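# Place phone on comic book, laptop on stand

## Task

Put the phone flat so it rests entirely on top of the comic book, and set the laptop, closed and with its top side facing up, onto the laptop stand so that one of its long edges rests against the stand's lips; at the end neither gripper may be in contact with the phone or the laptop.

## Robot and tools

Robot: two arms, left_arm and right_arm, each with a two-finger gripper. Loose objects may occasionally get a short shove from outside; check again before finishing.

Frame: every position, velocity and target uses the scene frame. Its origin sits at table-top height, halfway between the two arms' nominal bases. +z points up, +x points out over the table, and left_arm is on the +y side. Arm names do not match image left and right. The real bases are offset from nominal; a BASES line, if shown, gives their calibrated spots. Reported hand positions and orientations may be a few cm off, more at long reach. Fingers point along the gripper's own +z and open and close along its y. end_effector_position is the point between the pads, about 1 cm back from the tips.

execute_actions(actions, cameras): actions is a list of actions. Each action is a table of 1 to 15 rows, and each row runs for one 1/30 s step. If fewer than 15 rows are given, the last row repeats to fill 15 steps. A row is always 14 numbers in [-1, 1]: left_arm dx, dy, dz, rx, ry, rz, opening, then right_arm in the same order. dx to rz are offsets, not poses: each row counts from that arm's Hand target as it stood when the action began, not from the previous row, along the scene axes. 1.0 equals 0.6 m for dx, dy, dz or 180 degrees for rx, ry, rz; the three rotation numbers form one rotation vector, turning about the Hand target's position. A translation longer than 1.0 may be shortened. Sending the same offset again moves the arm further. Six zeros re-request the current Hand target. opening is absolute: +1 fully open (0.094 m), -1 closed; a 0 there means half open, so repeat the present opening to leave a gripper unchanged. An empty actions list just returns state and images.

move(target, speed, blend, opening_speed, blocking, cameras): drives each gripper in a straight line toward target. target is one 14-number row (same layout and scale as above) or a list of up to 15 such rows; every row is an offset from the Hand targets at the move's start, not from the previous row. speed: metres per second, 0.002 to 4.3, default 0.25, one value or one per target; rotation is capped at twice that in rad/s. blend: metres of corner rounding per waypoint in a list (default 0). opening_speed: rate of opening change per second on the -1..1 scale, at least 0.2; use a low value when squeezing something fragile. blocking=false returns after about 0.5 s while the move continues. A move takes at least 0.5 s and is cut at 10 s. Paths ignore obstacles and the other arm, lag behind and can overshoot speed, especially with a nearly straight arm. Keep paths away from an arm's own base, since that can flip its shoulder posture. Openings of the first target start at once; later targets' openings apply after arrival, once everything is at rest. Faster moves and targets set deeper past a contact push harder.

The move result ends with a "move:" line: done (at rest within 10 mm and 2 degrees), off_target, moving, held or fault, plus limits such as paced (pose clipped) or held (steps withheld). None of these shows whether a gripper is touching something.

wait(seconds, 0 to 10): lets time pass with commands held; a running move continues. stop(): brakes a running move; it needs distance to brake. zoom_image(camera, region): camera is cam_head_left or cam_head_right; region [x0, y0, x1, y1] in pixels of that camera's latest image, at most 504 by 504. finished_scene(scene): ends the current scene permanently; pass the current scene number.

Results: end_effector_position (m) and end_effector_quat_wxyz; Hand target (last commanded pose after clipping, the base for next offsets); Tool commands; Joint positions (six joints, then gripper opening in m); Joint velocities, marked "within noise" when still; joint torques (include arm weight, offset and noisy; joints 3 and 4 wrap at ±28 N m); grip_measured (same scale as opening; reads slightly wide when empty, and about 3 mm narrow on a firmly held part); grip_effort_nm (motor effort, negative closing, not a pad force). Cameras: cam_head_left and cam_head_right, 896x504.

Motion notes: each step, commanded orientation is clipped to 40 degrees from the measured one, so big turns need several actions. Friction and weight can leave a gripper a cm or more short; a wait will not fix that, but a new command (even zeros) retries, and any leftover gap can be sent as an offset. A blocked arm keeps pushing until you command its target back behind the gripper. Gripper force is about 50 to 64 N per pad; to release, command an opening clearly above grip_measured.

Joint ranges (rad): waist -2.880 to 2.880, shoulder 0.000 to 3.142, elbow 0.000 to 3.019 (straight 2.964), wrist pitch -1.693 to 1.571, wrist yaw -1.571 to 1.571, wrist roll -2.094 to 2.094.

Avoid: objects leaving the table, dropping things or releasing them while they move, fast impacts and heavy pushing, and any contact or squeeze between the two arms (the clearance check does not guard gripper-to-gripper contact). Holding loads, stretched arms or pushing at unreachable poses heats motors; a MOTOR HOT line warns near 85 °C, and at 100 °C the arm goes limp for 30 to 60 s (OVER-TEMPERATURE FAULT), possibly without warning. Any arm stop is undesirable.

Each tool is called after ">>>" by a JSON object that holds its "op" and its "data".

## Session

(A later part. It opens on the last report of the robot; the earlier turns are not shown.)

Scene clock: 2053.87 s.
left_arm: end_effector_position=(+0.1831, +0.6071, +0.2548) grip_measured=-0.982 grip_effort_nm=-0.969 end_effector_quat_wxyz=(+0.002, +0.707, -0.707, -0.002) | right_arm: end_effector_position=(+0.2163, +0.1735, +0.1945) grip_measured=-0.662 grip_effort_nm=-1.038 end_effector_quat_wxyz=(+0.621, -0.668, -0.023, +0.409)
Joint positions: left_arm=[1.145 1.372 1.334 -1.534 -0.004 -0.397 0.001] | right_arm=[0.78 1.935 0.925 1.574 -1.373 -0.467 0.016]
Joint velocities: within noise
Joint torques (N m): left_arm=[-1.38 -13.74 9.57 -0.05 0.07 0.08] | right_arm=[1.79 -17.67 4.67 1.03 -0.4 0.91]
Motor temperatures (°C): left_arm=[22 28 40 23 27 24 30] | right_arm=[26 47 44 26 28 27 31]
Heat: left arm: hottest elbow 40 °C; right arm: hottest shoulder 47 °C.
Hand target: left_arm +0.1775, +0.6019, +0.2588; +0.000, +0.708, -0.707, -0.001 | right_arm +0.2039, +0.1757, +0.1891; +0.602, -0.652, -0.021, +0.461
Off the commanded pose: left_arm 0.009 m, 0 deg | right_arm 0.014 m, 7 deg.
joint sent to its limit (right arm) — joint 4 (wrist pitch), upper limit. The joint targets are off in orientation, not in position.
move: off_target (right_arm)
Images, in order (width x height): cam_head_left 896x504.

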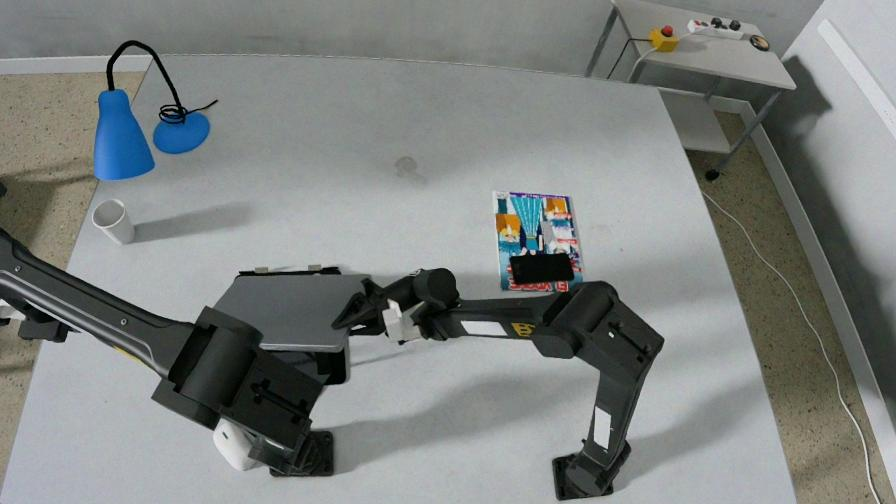

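>>> {"op": "move", "data": {"target": [0,0,0,0,0,0,-1,0,0.0,0,0,0,0,-0.35], "opening_speed": 0.25}}

>>> {"op": "zoom_image", "data": {"camera": "cam_head_left", "region": [160, 200, 400, 380]}}

>>> {"op": "zoom_image", "data": {"camera": "cam_head_right", "region": [160, 200, 400, 380]}}

Scene clock: 2059.13 s.
left_arm: end_effector_position=(+0.1831, +0.6071, +0.2548) grip_measured=-0.982 grip_effort_nm=-0.969 end_effector_quat_wxyz=(+0.002, +0.707, -0.707, -0.002) | right_arm: end_effector_position=(+0.2071, +0.1731, +0.1765) grip_measured=-0.352 grip_effort_nm=0.066 end_effector_quat_wxyz=(-0.588, +0.675, -0.003, -0.446)
Joint positions: left_arm=[1.145 1.372 1.334 -1.534 -0.004 -0.397 0.001] | right_arm=[0.791 1.961 0.914 1.574 -1.396 -0.396 0.03]
Joint velocities: within noise
Joint torques (N m): left_arm=[-0.73 -13.8 9.5 -0.05 0.06 0.06] | right_arm=[1.08 -19.78 5.22 1.05 0.37 0.27]
Motor temperatures (°C): left_arm=[22 28 40 23 27 24 30] | right_arm=[26 46 43 26 28 27 30]
Heat: left arm: hottest elbow 40 °C; right arm: hottest shoulder 46 °C.
Hand target: left_arm +0.1775, +0.6019, +0.2588; +0.000, +0.708, -0.707, -0.001 | right_arm +0.2038, +0.1757, +0.1891; -0.602, +0.652, +0.020, -0.461
Off the commanded pose: left_arm 0.009 m, 0 deg | right_arm 0.013 m, 4 deg.
joint sent to its limit (right arm) — joint 4 (wrist pitch), upper limit. The joint targets are off in orientation, not in position.
move: off_target (right_arm)

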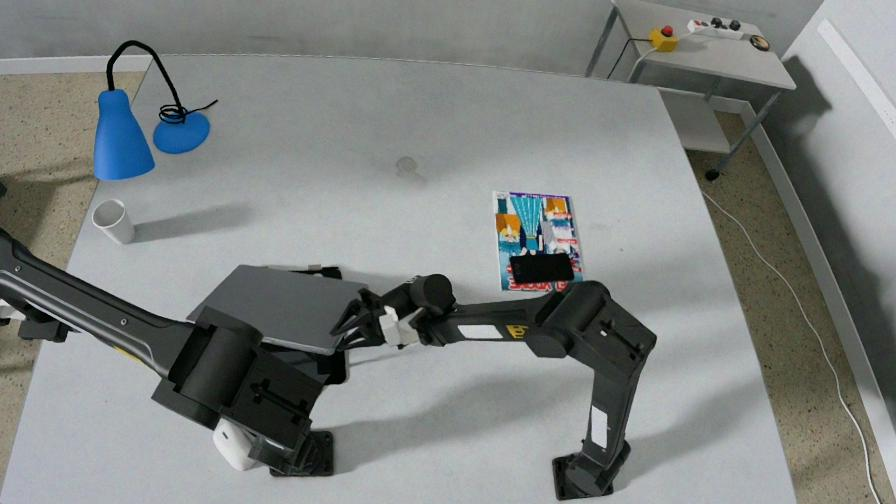

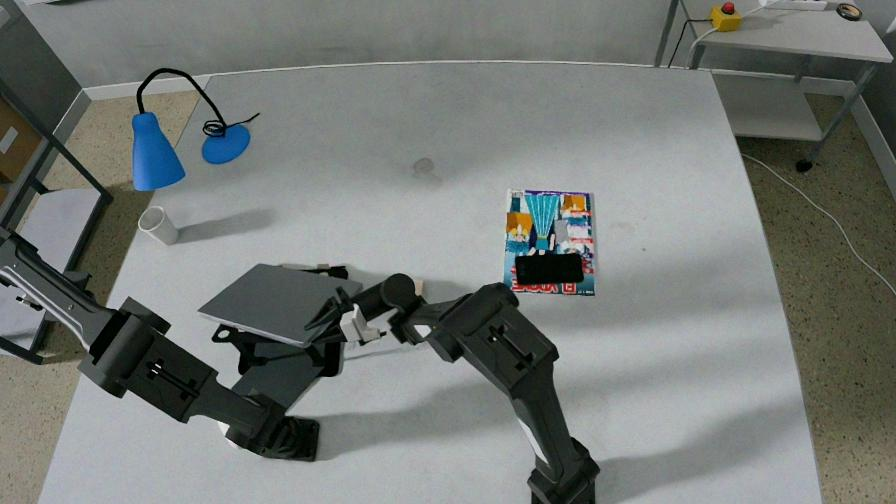

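Scaled by 2.100.

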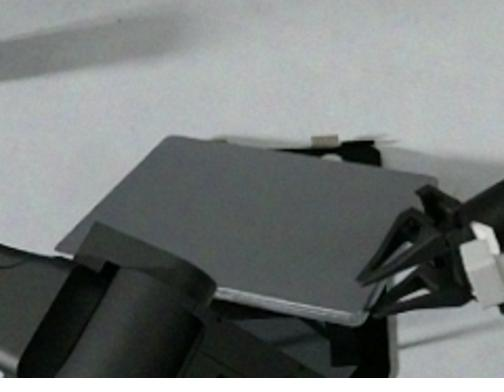

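Scaled by 2.100.

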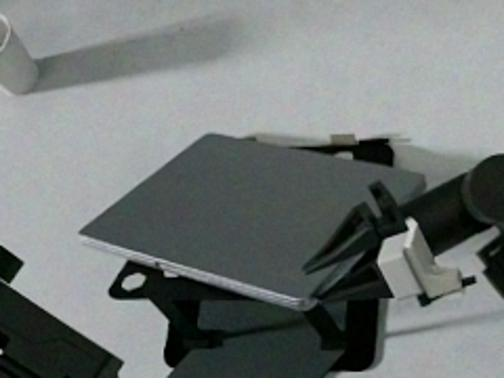

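>>> {"op": "zoom_image", "data": {"camera": "cam_head_left", "region": [230, 250, 340, 290]}}

>>> {"op": "zoom_image", "data": {"camera": "cam_head_right", "region": [250, 250, 360, 290]}}

>>> {"op": "zoom_image", "data": {"camera": "cam_head_right", "region": [190, 290, 360, 370]}}

Scaled by 4.582.

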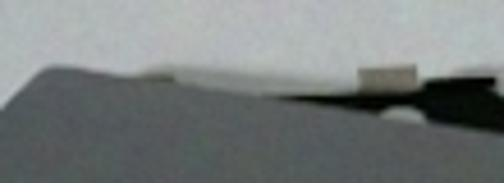

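Scaled by 4.582.

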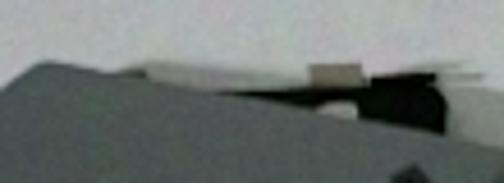

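Scaled by 2.965.

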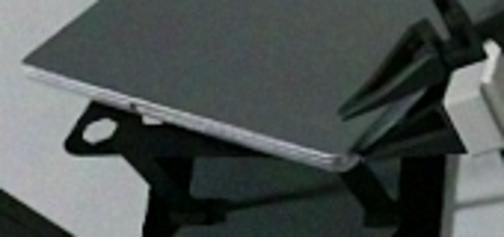

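>>> {"op": "move", "data": {"target": [0,0,0,0,0,0,-1,0,0.0,-0.015,0,0,0,0.0], "opening_speed": 0.3}}

>>> {"op": "zoom_image", "data": {"camera": "cam_head_left", "region": [160, 200, 400, 380]}}

>>> {"op": "zoom_image", "data": {"camera": "cam_head_right", "region": [190, 250, 380, 370]}}

Scene clock: 2070.70 s.
left_arm: end_effector_position=(+0.1831, +0.6071, +0.2548) grip_measured=-0.982 grip_effort_nm=-0.969 end_effector_quat_wxyz=(+0.002, +0.707, -0.707, -0.002) | right_arm: end_effector_position=(+0.2071, +0.1731, +0.1765) grip_measured=-0.002 grip_effort_nm=0.066 end_effector_quat_wxyz=(-0.588, +0.675, -0.002, -0.445)
Joint positions: left_arm=[1.145 1.372 1.334 -1.534 -0.004 -0.397 0.001] | right_arm=[0.791 1.961 0.914 1.574 -1.396 -0.4 0.047]
Joint velocities: within noise
Joint torques (N m): left_arm=[-0.21 -13.22 9.47 0.08 0.04 0.11] | right_arm=[1.08 -18.43 5.04 1.05 0.36 0.14]
Motor temperatures (°C): left_arm=[22 28 40 23 27 24 30] | right_arm=[26 47 42 26 27 26 30]
Heat: left arm: hottest elbow 40 °C; right arm: hottest shoulder 47 °C.
Hand target: left_arm +0.1775, +0.6019, +0.2588; +0.000, +0.708, -0.707, -0.001 | right_arm +0.2038, +0.1757, +0.1801; -0.601, +0.652, +0.020, -0.461
Off the commanded pose: left_arm 0.009 m, 0 deg | right_arm 0.006 m, 4 deg.
joint sent to its limit (right arm) — joint 4 (wrist pitch), upper limit. The joint targets are off in orientation, not in position.
move: off_target (right_arm)

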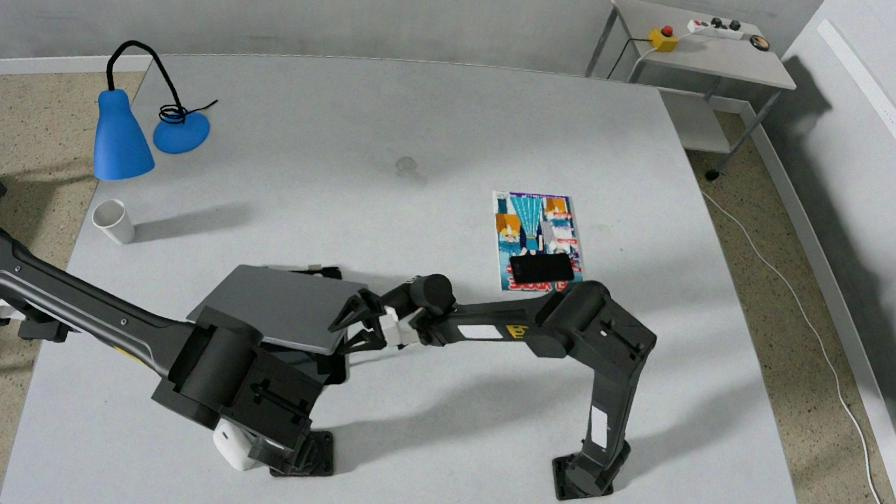

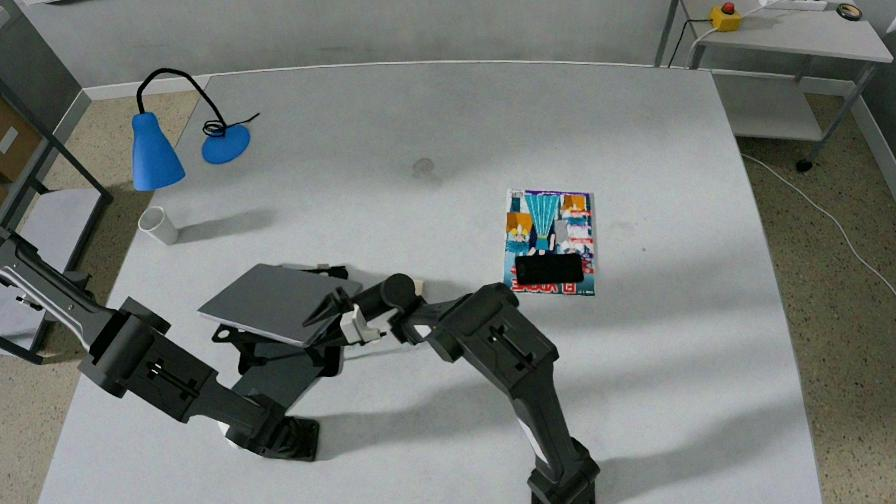

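Scaled by 2.100.

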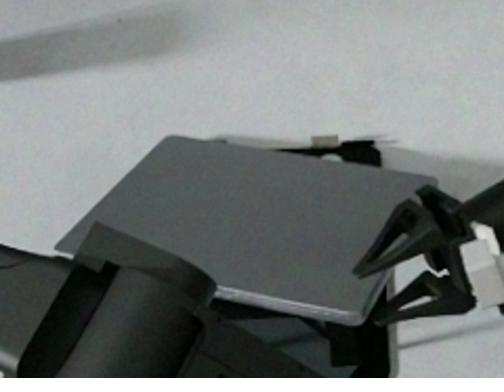

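Scaled by 2.653.

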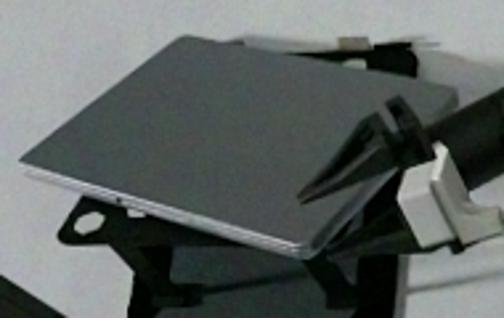

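>>> {"op": "move", "data": {"target": [0,0,0,0,0,0,-1,0,0.0,0.02,0,0,0,-0.75], "opening_speed": 0.3}}

>>> {"op": "move", "data": {"target": [0,0,0,0,0,0,-1,0.055,0.0,0.02,0.02,0,0.04,-0.8], "speed": 0.1}}

>>> {"op": "zoom_image", "data": {"camera": "cam_head_left", "region": [160, 200, 400, 380]}}

>>> {"op": "zoom_image", "data": {"camera": "cam_head_right", "region": [190, 250, 380, 370]}}

Scene clock: 2081.37 s.
left_arm: end_effector_position=(+0.1831, +0.6071, +0.2548) grip_measured=-0.982 grip_effort_nm=-0.969 end_effector_quat_wxyz=(+0.002, +0.707, -0.707, -0.002) | right_arm: end_effector_position=(+0.2070, +0.1729, +0.1795) grip_measured=-0.748 grip_effort_nm=-0.081 end_effector_quat_wxyz=(-0.588, +0.675, -0.004, -0.446)
Joint positions: left_arm=[1.145 1.372 1.334 -1.534 -0.004 -0.397 0.001] | right_arm=[0.791 1.955 0.914 1.574 -1.395 -0.389 0.012]
Joint velocities: within noise
Joint torques (N m): left_arm=[-1.2 -13.8 9.73 0.01 0.05 0.09] | right_arm=[0.97 -19.72 5.34 1.03 0.38 0.27]
Motor temperatures (°C): left_arm=[22 28 40 23 27 24 30] | right_arm=[26 46 42 26 27 26 29]
Heat: left arm: hottest elbow 40 °C; right arm: hottest shoulder 46 °C.
Hand target: left_arm +0.1775, +0.6019, +0.2588; +0.000, +0.708, -0.707, -0.001 | right_arm +0.2038, +0.1757, +0.1921; -0.602, +0.652, +0.020, -0.461
Off the commanded pose: left_arm 0.009 m, 0 deg | right_arm 0.013 m, 4 deg.
joint sent to its limit (right arm) — joint 4 (wrist pitch), upper limit. The joint targets are off in orientation, not in position.
move: off_target (right_arm)

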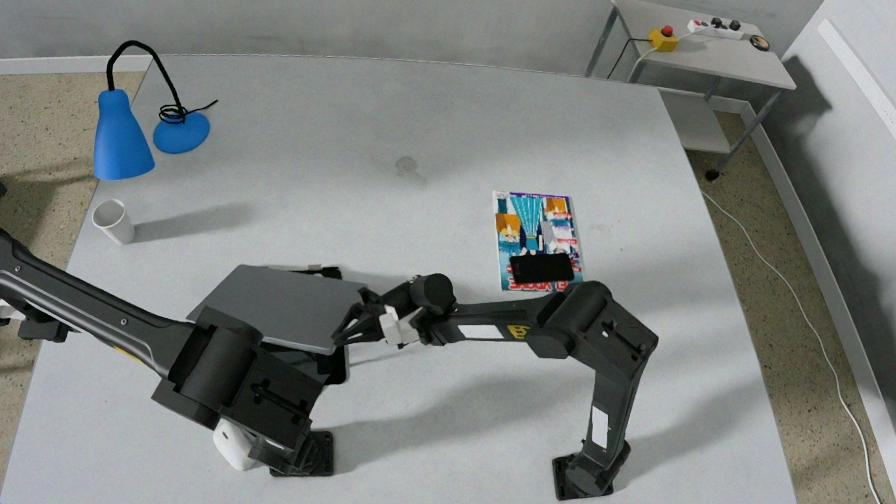

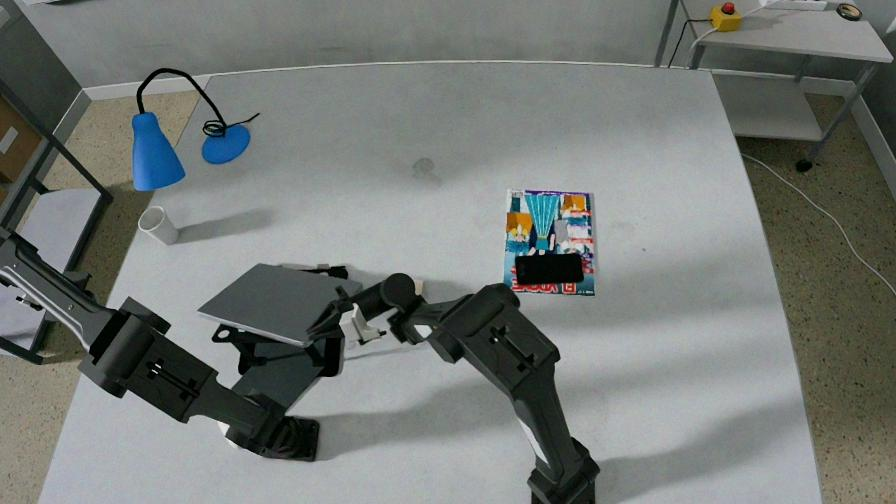

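Scene clock: 2082.87 s.
left_arm: end_effector_position=(+0.1831, +0.6071, +0.2548) grip_measured=-0.982 grip_effort_nm=-0.969 end_effector_quat_wxyz=(+0.002, +0.707, -0.707, -0.002) | right_arm: end_effector_position=(+0.2233, +0.1713, +0.1917) grip_measured=-0.799 grip_effort_nm=-0.081 end_effector_quat_wxyz=(-0.564, +0.693, +0.028, -0.449)
Joint positions: left_arm=[1.145 1.372 1.334 -1.534 -0.004 -0.397 0.001] | right_arm=[0.762 1.955 0.992 1.574 -1.504 -0.328 0.009]
Joint velocities: within noise
Joint torques (N m): left_arm=[-1.14 -13.68 9.47 -0.25 0.09 0.1] | right_arm=[-0.44 -18.73 8.18 0.91 0.29 0.25]
Motor temperatures (°C): left_arm=[22 28 40 23 27 24 30] | right_arm=[26 46 42 26 27 26 29]
Heat: left arm: hottest elbow 40 °C; right arm: hottest shoulder 46 °C.
Hand target: left_arm +0.1775, +0.6019, +0.2588; +0.000, +0.708, -0.707, -0.001 | right_arm +0.2367, +0.1758, +0.2041; -0.592, +0.631, +0.076, -0.497
Off the commanded pose: left_arm 0.009 m, 0 deg | right_arm 0.019 m, 11 deg.
joint sent to its limit (right arm) — joint 4 (wrist pitch), upper limit. The joint targets are off in orientation, not in position.
move: off_target (right_arm)

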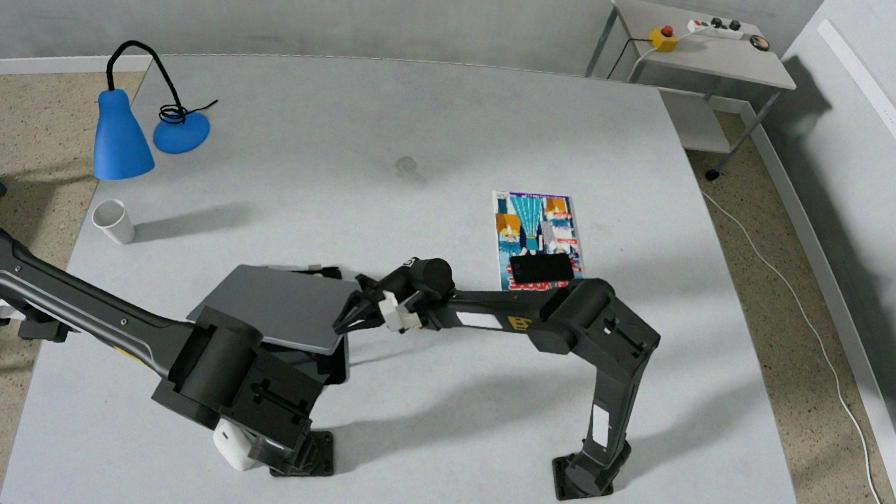

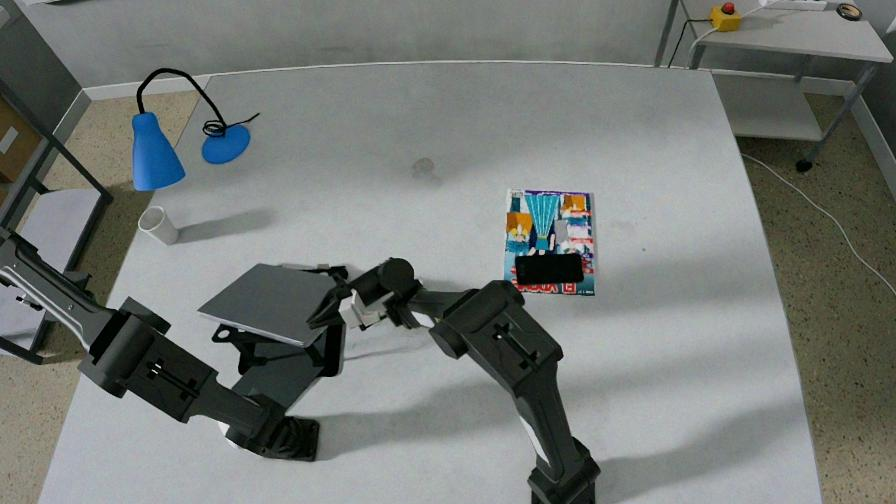

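Scaled by 2.100.

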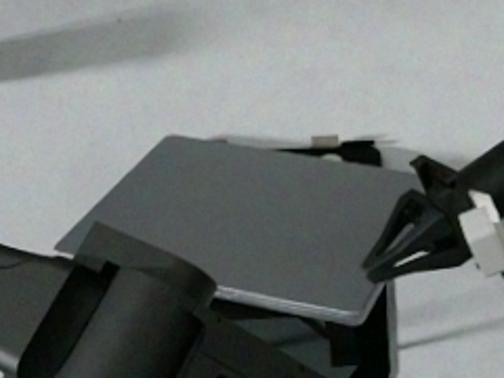

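Scaled by 2.653.

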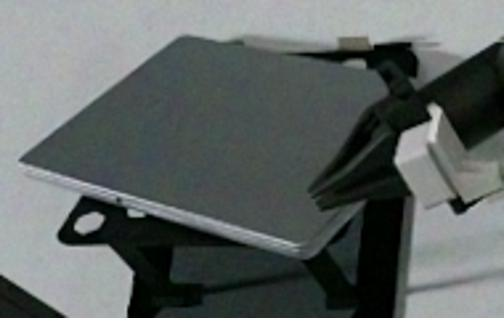

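>>> {"op": "move", "data": {"target": [[0,0,0,0,0,0,-1,0.08,-0.15,0.02,0,0,0,-0.8],[0,0,0,0,0,0,-1,0.05,-0.3,0.15,0,0,0,-1]], "speed": 0.2}}

>>> {"op": "zoom_image", "data": {"camera": "cam_head_left", "region": [160, 220, 400, 400]}}

>>> {"op": "zoom_image", "data": {"camera": "cam_head_right", "region": [190, 250, 380, 370]}}

Scene clock: 2094.37 s.
left_arm: end_effector_position=(+0.1831, +0.6071, +0.2548) grip_measured=-0.982 grip_effort_nm=-0.969 end_effector_quat_wxyz=(+0.002, +0.707, -0.707, -0.002) | right_arm: end_effector_position=(+0.2686, +0.0015, +0.2932) grip_measured=-0.991 grip_effort_nm=-0.501 end_effector_quat_wxyz=(-0.614, +0.706, -0.076, -0.346)
Joint positions: left_arm=[1.145 1.372 1.334 -1.534 -0.004 -0.397 0.001] | right_arm=[0.392 1.502 0.735 1.45 -1.583 -0.267 0]
Joint velocities: within noise
Joint torques (N m): left_arm=[-1.49 -13.39 9.54 -0.05 0.08 0.08] | right_arm=[-0.21 -13.86 5.37 0.25 0.33 0.12]
Motor temperatures (°C): left_arm=[22 28 40 23 26 24 30] | right_arm=[26 46 42 26 27 26 29]
Heat: left arm: hottest elbow 40 °C; right arm: hottest shoulder 46 °C.
Hand target: left_arm +0.1775, +0.6019, +0.2588; +0.000, +0.708, -0.707, -0.001 | right_arm +0.2668, -0.0042, +0.2942; -0.592, +0.631, +0.076, -0.497
Off the commanded pose: left_arm 0.009 m, 0 deg | right_arm 0.006 m, 26 deg.
joint sent to its limit (right arm) — joint 5 (wrist yaw), lower limit. The joint targets are off in orientation, not in position.
move: off_target (right_arm); target 2's new opening was sent with right_arm's hand 0.006 m and 26 deg from that target

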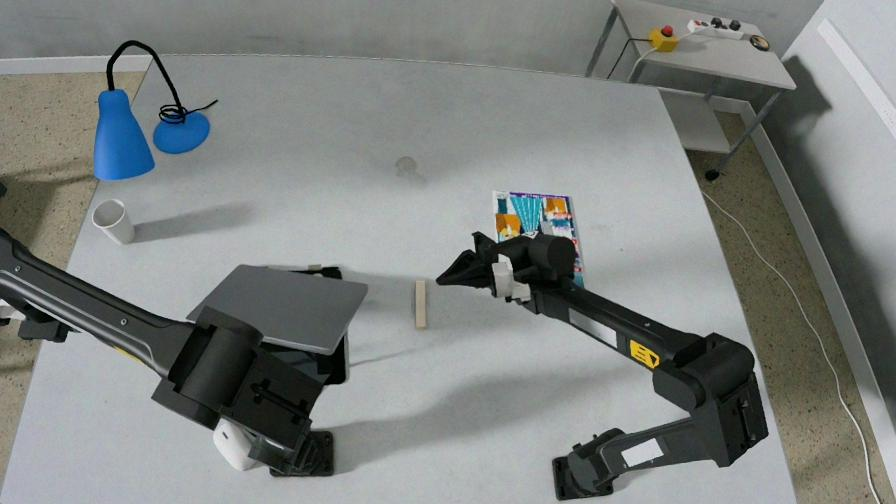

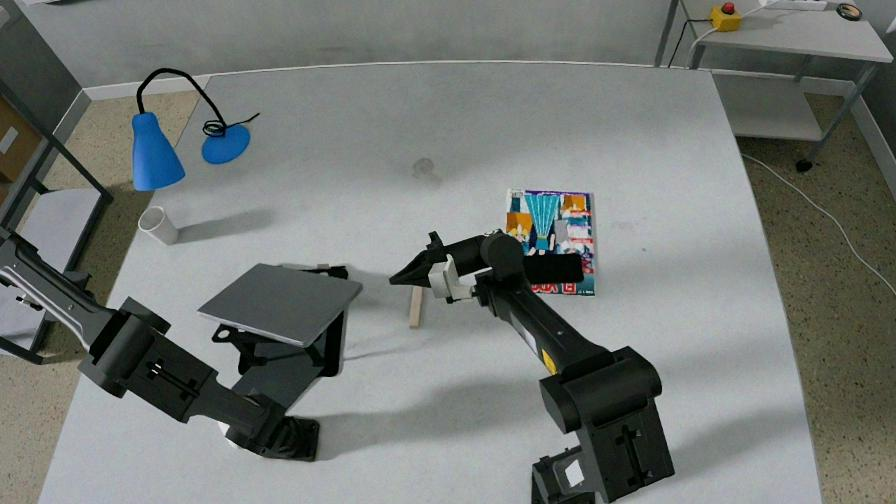

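Scaled by 2.100.

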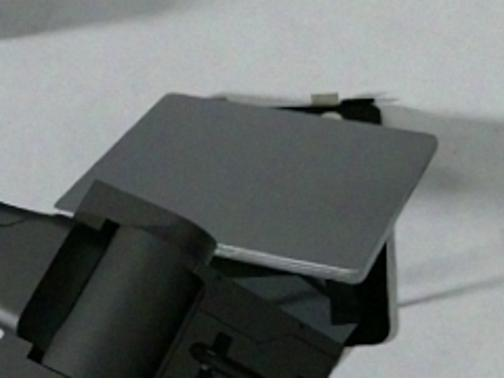

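Scaled by 2.653.

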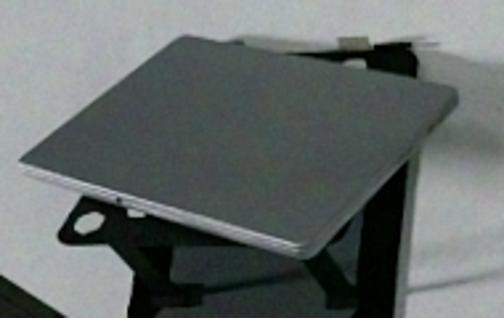

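>>> {"op": "move", "data": {"target": [0,0,0,0,0,0,-1,0.12,-0.15,0.1,0.009,0.371,-0.556,-1], "speed": 0.4, "cameras": []}}

>>> {"op": "execute_actions", "data": {"actions": []}}

Scene clock: 2103.03 s.
left_arm: end_effector_position=(+0.1831, +0.6071, +0.2548) grip_measured=-0.982 grip_effort_nm=-0.969 end_effector_quat_wxyz=(+0.002, +0.707, -0.707, -0.002) | right_arm: end_effector_position=(+0.3341, -0.1040, +0.3124) grip_measured=-0.991 grip_effort_nm=-0.496 end_effector_quat_wxyz=(+0.677, -0.132, +0.717, +0.106)
Joint positions: left_arm=[1.145 1.372 1.334 -1.534 -0.004 -0.397 0.001] | right_arm=[0.633 0.829 0.488 0.276 0.299 -0.007 0]
Joint velocities: within noise
Joint torques (N m): left_arm=[-0.91 -13.57 9.59 -0.08 0.09 0.11] | right_arm=[1.44 -5.71 14.09 1.25 0.11 0.23]
Motor temperatures (°C): left_arm=[22 28 40 23 26 24 30] | right_arm=[26 45 42 26 27 25 29]
Heat: left arm: hottest elbow 40 °C; right arm: hottest shoulder 45 °C.
Hand target: left_arm +0.1775, +0.6019, +0.2588; +0.000, +0.708, -0.707, -0.001 | right_arm +0.3388, -0.0942, +0.3542; +0.697, -0.122, +0.696, +0.123
Off the commanded pose: left_arm 0.009 m, 0 deg | right_arm 0.043 m, 4 deg.
move: off_target (right_arm)
No camera images: "cameras" was empty.

Scene clock: 2103.03 s.
left_arm: end_effector_position=(+0.1831, +0.6071, +0.2548) grip_measured=-0.982 grip_effort_nm=-0.969 end_effector_quat_wxyz=(+0.002, +0.707, -0.707, -0.002) | right_arm: end_effector_position=(+0.3341, -0.1040, +0.3124) grip_measured=-0.991 grip_effort_nm=-0.496 end_effector_quat_wxyz=(+0.677, -0.132, +0.717, +0.106)
Joint positions: left_arm=[1.145 1.372 1.334 -1.534 -0.004 -0.397 0.001] | right_arm=[0.633 0.829 0.488 0.276 0.299 -0.007 0]
Joint velocities: within noise
Joint torques (N m): left_arm=[-0.91 -13.57 9.59 -0.08 0.09 0.11] | right_arm=[1.44 -5.71 14.09 1.25 0.11 0.23]
Motor temperatures (°C): left_arm=[22 28 40 23 26 24 30] | right_arm=[26 45 42 26 27 25 29]
Heat: left arm: hottest elbow 40 °C; right arm: hottest shoulder 45 °C.
Hand target: left_arm +0.1775, +0.6019, +0.2588; +0.000, +0.708, -0.707, -0.001 | right_arm +0.3388, -0.0942, +0.3542; +0.697, -0.122, +0.696, +0.123
Tool commands: left_gripper/opening=-1.0 right_gripper/opening=-1.0
Off the commanded pose: left_arm 0.009 m, 0 deg | right_arm 0.043 m, 4 deg.

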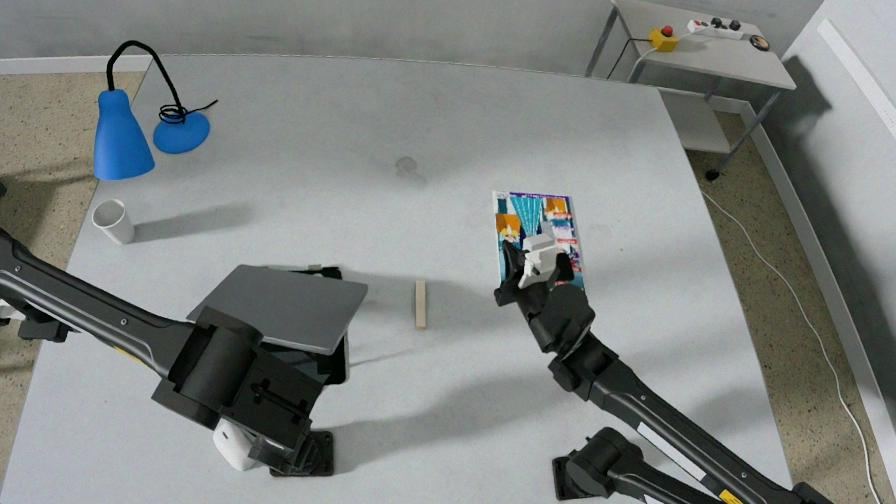

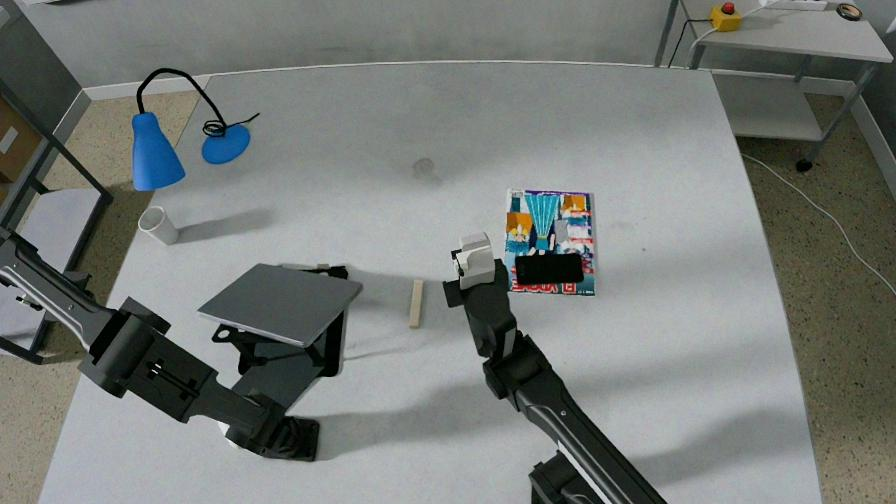

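>>> {"op": "move", "data": {"target": [[0,0,0,0,0,0,-1,-0.05,0.0,0.0,0.325,0.465,-0.464,-1],[0,0,0,0,0,0,-1,-0.31,0.42,0.0,0.325,0.465,-0.464,-1]], "speed": [0.5,0.25]}}

Scene clock: 2109.50 s.
left_arm: end_effector_position=(+0.1831, +0.6071, +0.2548) grip_measured=-0.982 grip_effort_nm=-0.974 end_effector_quat_wxyz=(+0.002, +0.707, -0.707, -0.002) | right_arm: end_effector_position=(+0.1502, +0.1446, +0.3391) grip_measured=-0.991 grip_effort_nm=-0.486 end_effector_quat_wxyz=(-0.107, +0.452, +0.885, +0.040)
Joint positions: left_arm=[1.145 1.372 1.334 -1.534 -0.004 -0.397 0.001] | right_arm=[1.116 1.573 1.761 -1.673 -0.213 2.075 0]
Joint velocities: within noise
Joint torques (N m): left_arm=[-0.44 -14.15 9.94 -0.1 0.02 0.06] | right_arm=[0.97 -15.15 12.77 -0.14 -0.01 0.23]
Motor temperatures (°C): left_arm=[22 28 40 23 26 24 30] | right_arm=[26 44 44 26 27 25 29]
Heat: left arm: hottest elbow 40 °C; right arm: hottest shoulder 44 °C.
Hand target: left_arm +0.1775, +0.6019, +0.2588; +0.000, +0.708, -0.707, -0.001 | right_arm +0.1528, +0.1578, +0.3541; +0.001, +0.706, +0.708, +0.000
Off the commanded pose: left_arm 0.009 m, 0 deg | right_arm 0.020 m, 38 deg.
joint sent to its limit (right arm) — joint 4 (wrist pitch), lower limit; joint 6 (wrist roll), upper limit. The joint targets are off in orientation, not in position.
move: off_target (right_arm)

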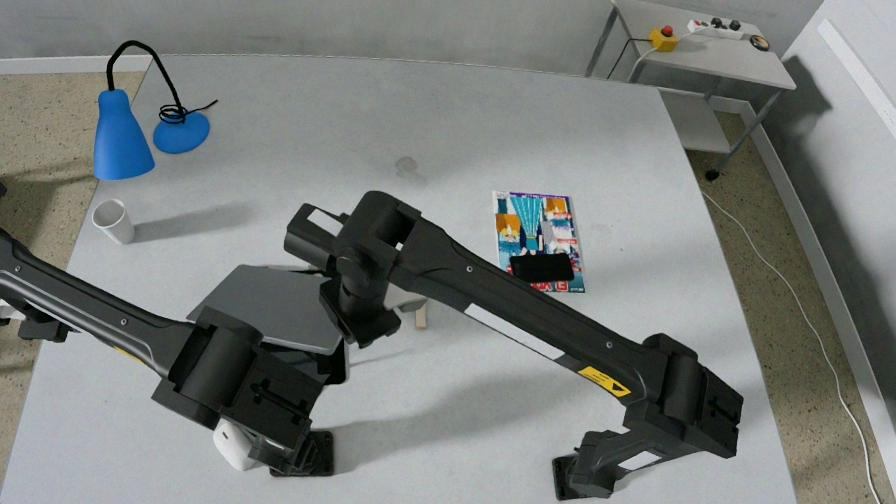

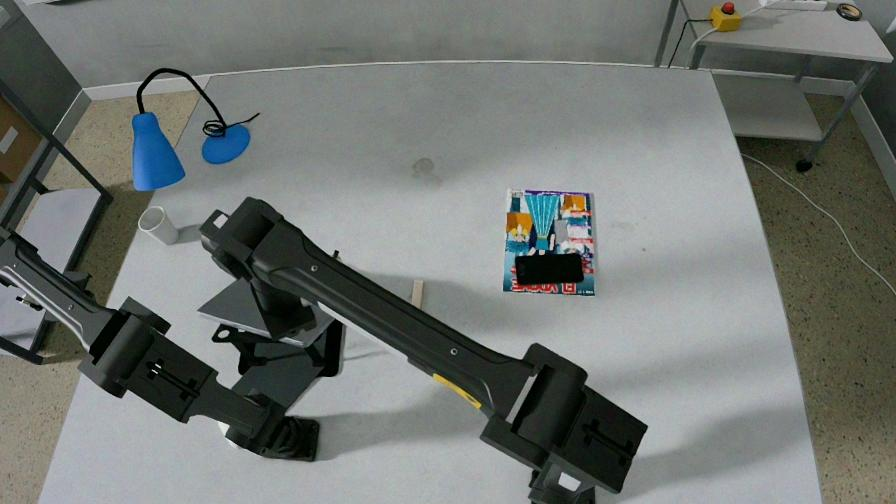

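>>> {"op": "move", "data": {"target": [0,0,0,0,0,0,-1,-0.04,0.0,0.0,0,0,0.5,-1], "speed": 0.4}}

Scene clock: 2118.27 s.
left_arm: end_effector_position=(+0.1831, +0.6071, +0.2548) grip_measured=-0.982 grip_effort_nm=-0.974 end_effector_quat_wxyz=(+0.002, +0.707, -0.707, -0.002) | right_arm: end_effector_position=(+0.1315, +0.1505, +0.3353) grip_measured=-0.991 grip_effort_nm=-0.486 end_effector_quat_wxyz=(+0.013, +0.008, +0.999, +0.041)
Joint positions: left_arm=[1.145 1.372 1.334 -1.534 -0.004 -0.397 0.001] | right_arm=[1.23 1.573 1.761 -1.673 -0.002 1.252 0]
Joint velocities: within noise
Joint torques (N m): left_arm=[-1.08 -14.27 9.65 0.1 0.05 0.11] | right_arm=[1.2 -16.85 11.59 -0.1 0.15 0.08]
Motor temperatures (°C): left_arm=[22 28 40 23 26 24 30] | right_arm=[26 44 46 26 26 25 29]
Heat: left arm: hottest elbow 40 °C; right arm: hottest elbow 46 °C.
Hand target: left_arm +0.1775, +0.6019, +0.2588; +0.000, +0.708, -0.707, -0.001 | right_arm +0.1289, +0.1577, +0.3541; +0.001, -0.001, +1.000, +0.001
Off the commanded pose: left_arm 0.009 m, 0 deg | right_arm 0.020 m, 5 deg.
joint sent to its limit (right arm) — joint 4 (wrist pitch), lower limit. The joint targets are off in orientation, not in position.
move: off_target (right_arm)

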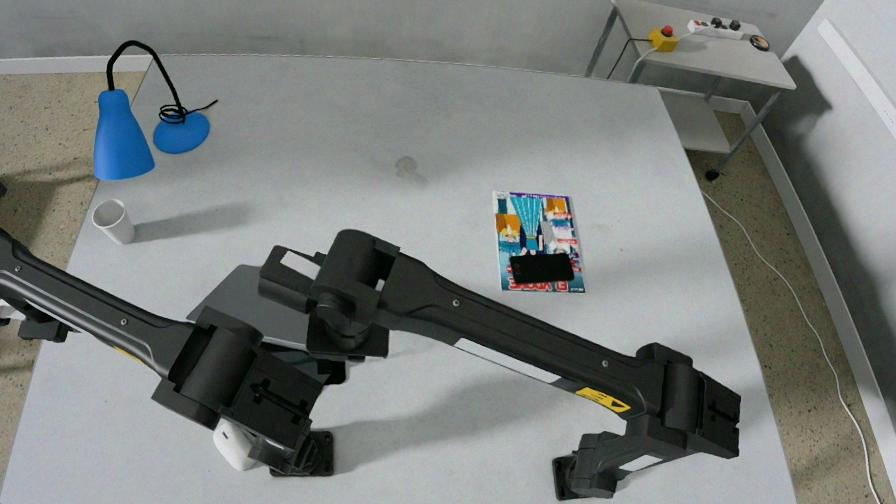

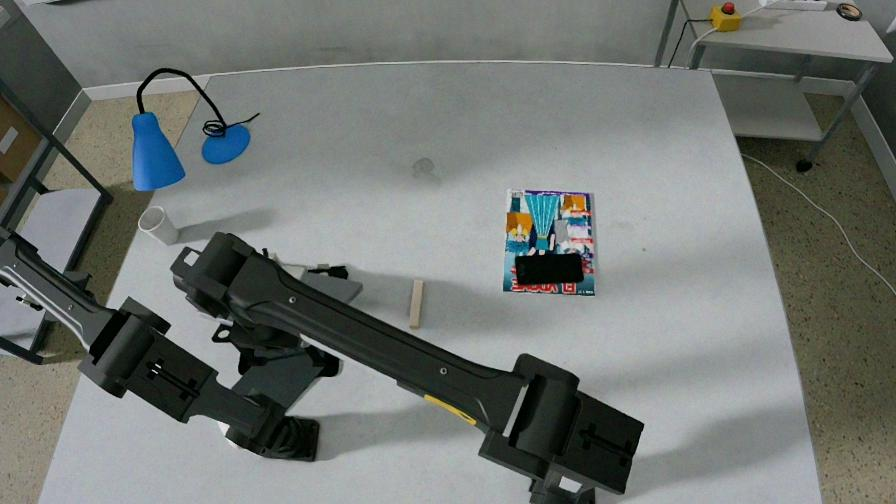

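>>> {"op": "move", "data": {"target": [0,0,0,0,0,0,-1,0.0,0.02,-0.25,0,0,0,-1], "speed": 0.2}}

>>> {"op": "zoom_image", "data": {"camera": "cam_head_left", "region": [200, 220, 440, 400]}}

>>> {"op": "zoom_image", "data": {"camera": "cam_head_right", "region": [190, 250, 380, 370]}}

Scene clock: 2122.57 s.
left_arm: end_effector_position=(+0.1831, +0.6071, +0.2548) grip_measured=-0.982 grip_effort_nm=-0.969 end_effector_quat_wxyz=(+0.002, +0.707, -0.707, -0.002) | right_arm: end_effector_position=(+0.1338, +0.1658, +0.2138) grip_measured=-0.991 grip_effort_nm=-0.491 end_effector_quat_wxyz=(+0.001, +0.005, +1.000, +0.006)
Joint positions: left_arm=[1.145 1.372 1.334 -1.534 -0.004 -0.397 0.001] | right_arm=[1.236 1.65 1.538 -1.446 -0.001 1.252 0]
Joint velocities: within noise
Joint torques (N m): left_arm=[-0.32 -13.98 9.87 0.08 0.11 0.08] | right_arm=[1.44 -16.62 7.91 0.39 0.15 0.15]
Motor temperatures (°C): left_arm=[22 28 40 23 26 24 30] | right_arm=[26 43 46 26 26 25 29]
Heat: left arm: hottest elbow 40 °C; right arm: hottest elbow 46 °C.
Hand target: left_arm +0.1775, +0.6019, +0.2588; +0.000, +0.708, -0.707, -0.001 | right_arm +0.1287, +0.1697, +0.2042; +0.000, -0.001, +1.000, +0.001
Off the commanded pose: left_arm 0.009 m, 0 deg | right_arm 0.012 m, 1 deg.
move: off_target (right_arm)

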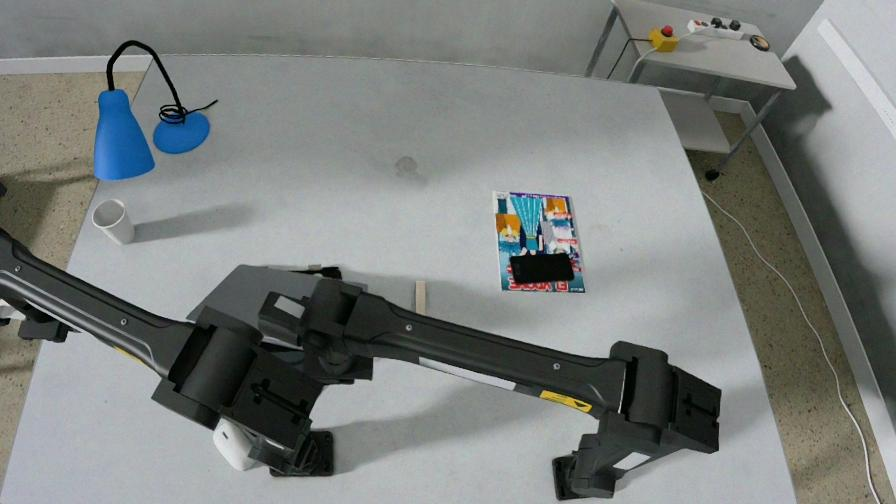

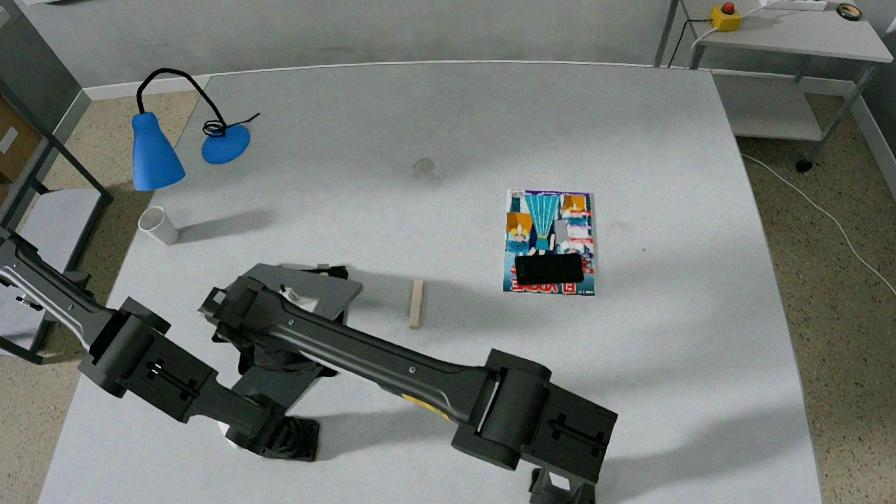

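Scaled by 2.100.

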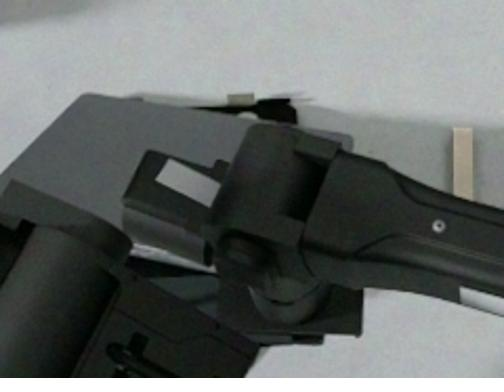

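Scaled by 2.653.

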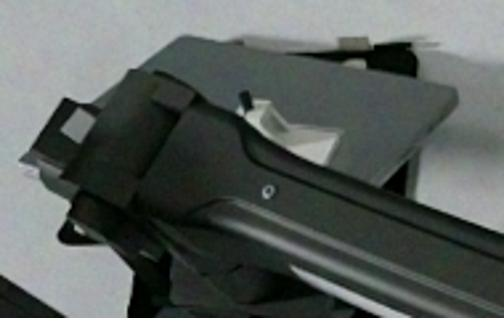

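>>> {"op": "move", "data": {"target": [[0,0,0,0,0,0,-1,0.0,0.02,-0.06,0,0,0,-1],[0,0,0,0,0,0,-1,0.08,0.02,-0.06,0,0,0,-1]], "speed": 0.08}}

>>> {"op": "zoom_image", "data": {"camera": "cam_head_left", "region": [160, 220, 400, 400]}}

>>> {"op": "zoom_image", "data": {"camera": "cam_head_right", "region": [190, 250, 380, 370]}}

Scene clock: 2131.53 s.
left_arm: end_effector_position=(+0.1831, +0.6071, +0.2548) grip_measured=-0.982 grip_effort_nm=-0.969 end_effector_quat_wxyz=(+0.002, +0.707, -0.707, -0.002) | right_arm: end_effector_position=(+0.1677, +0.1688, +0.1655) grip_measured=-0.991 grip_effort_nm=-0.486 end_effector_quat_wxyz=(-0.003, +0.000, +1.000, -0.007)
Joint positions: left_arm=[1.145 1.372 1.334 -1.534 -0.004 -0.397 0.001] | right_arm=[1.176 1.727 1.508 -1.367 -0.001 1.181 0]
Joint velocities: within noise
Joint torques (N m): left_arm=[-0.73 -13.68 9.8 -0.02 0.05 0.08] | right_arm=[-0.03 -16.97 11.11 0.08 0.13 0.04]
Motor temperatures (°C): left_arm=[22 28 40 23 26 24 30] | right_arm=[26 43 45 26 26 25 29]
Heat: left arm: hottest elbow 40 °C; right arm: hottest elbow 45 °C.
Hand target: left_arm +0.1775, +0.6019, +0.2588; +0.000, +0.708, -0.707, -0.001 | right_arm +0.1768, +0.1818, +0.1682; +0.001, -0.001, +1.000, +0.001
Off the commanded pose: left_arm 0.009 m, 0 deg | right_arm 0.016 m, 1 deg.
move: off_target (right_arm)

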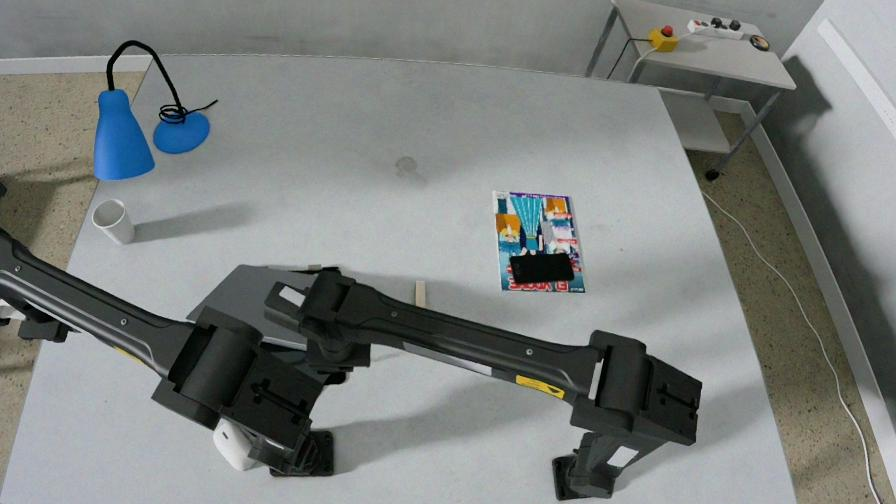

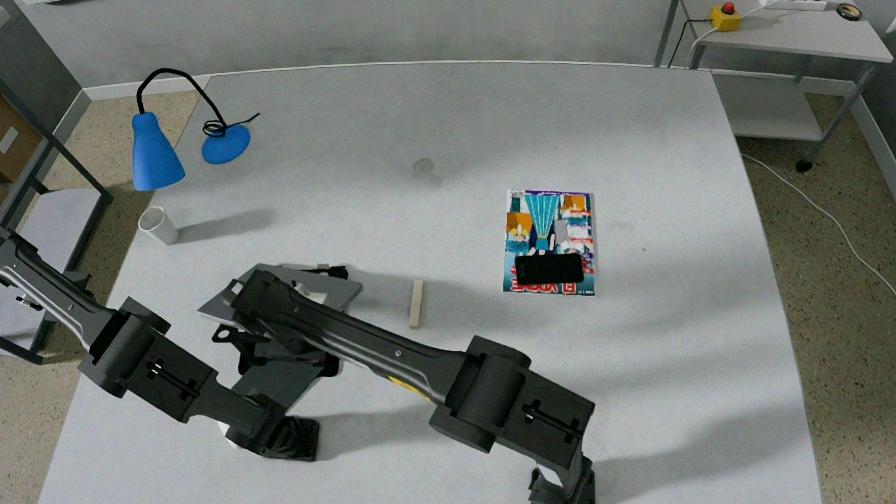

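Scaled by 2.100.

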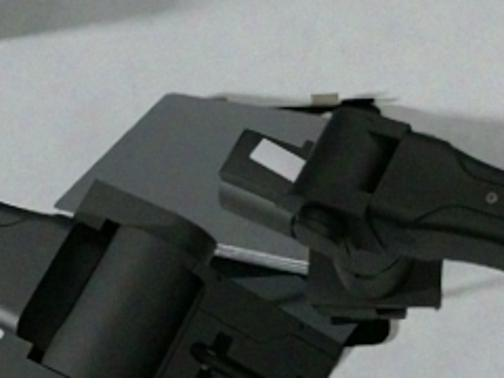

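Scaled by 2.653.

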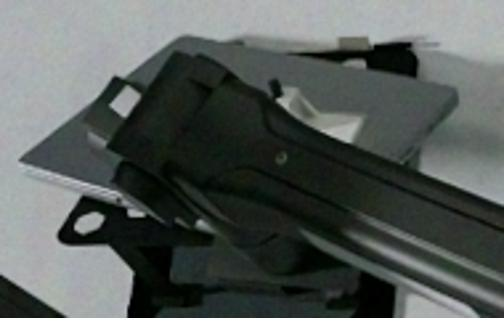

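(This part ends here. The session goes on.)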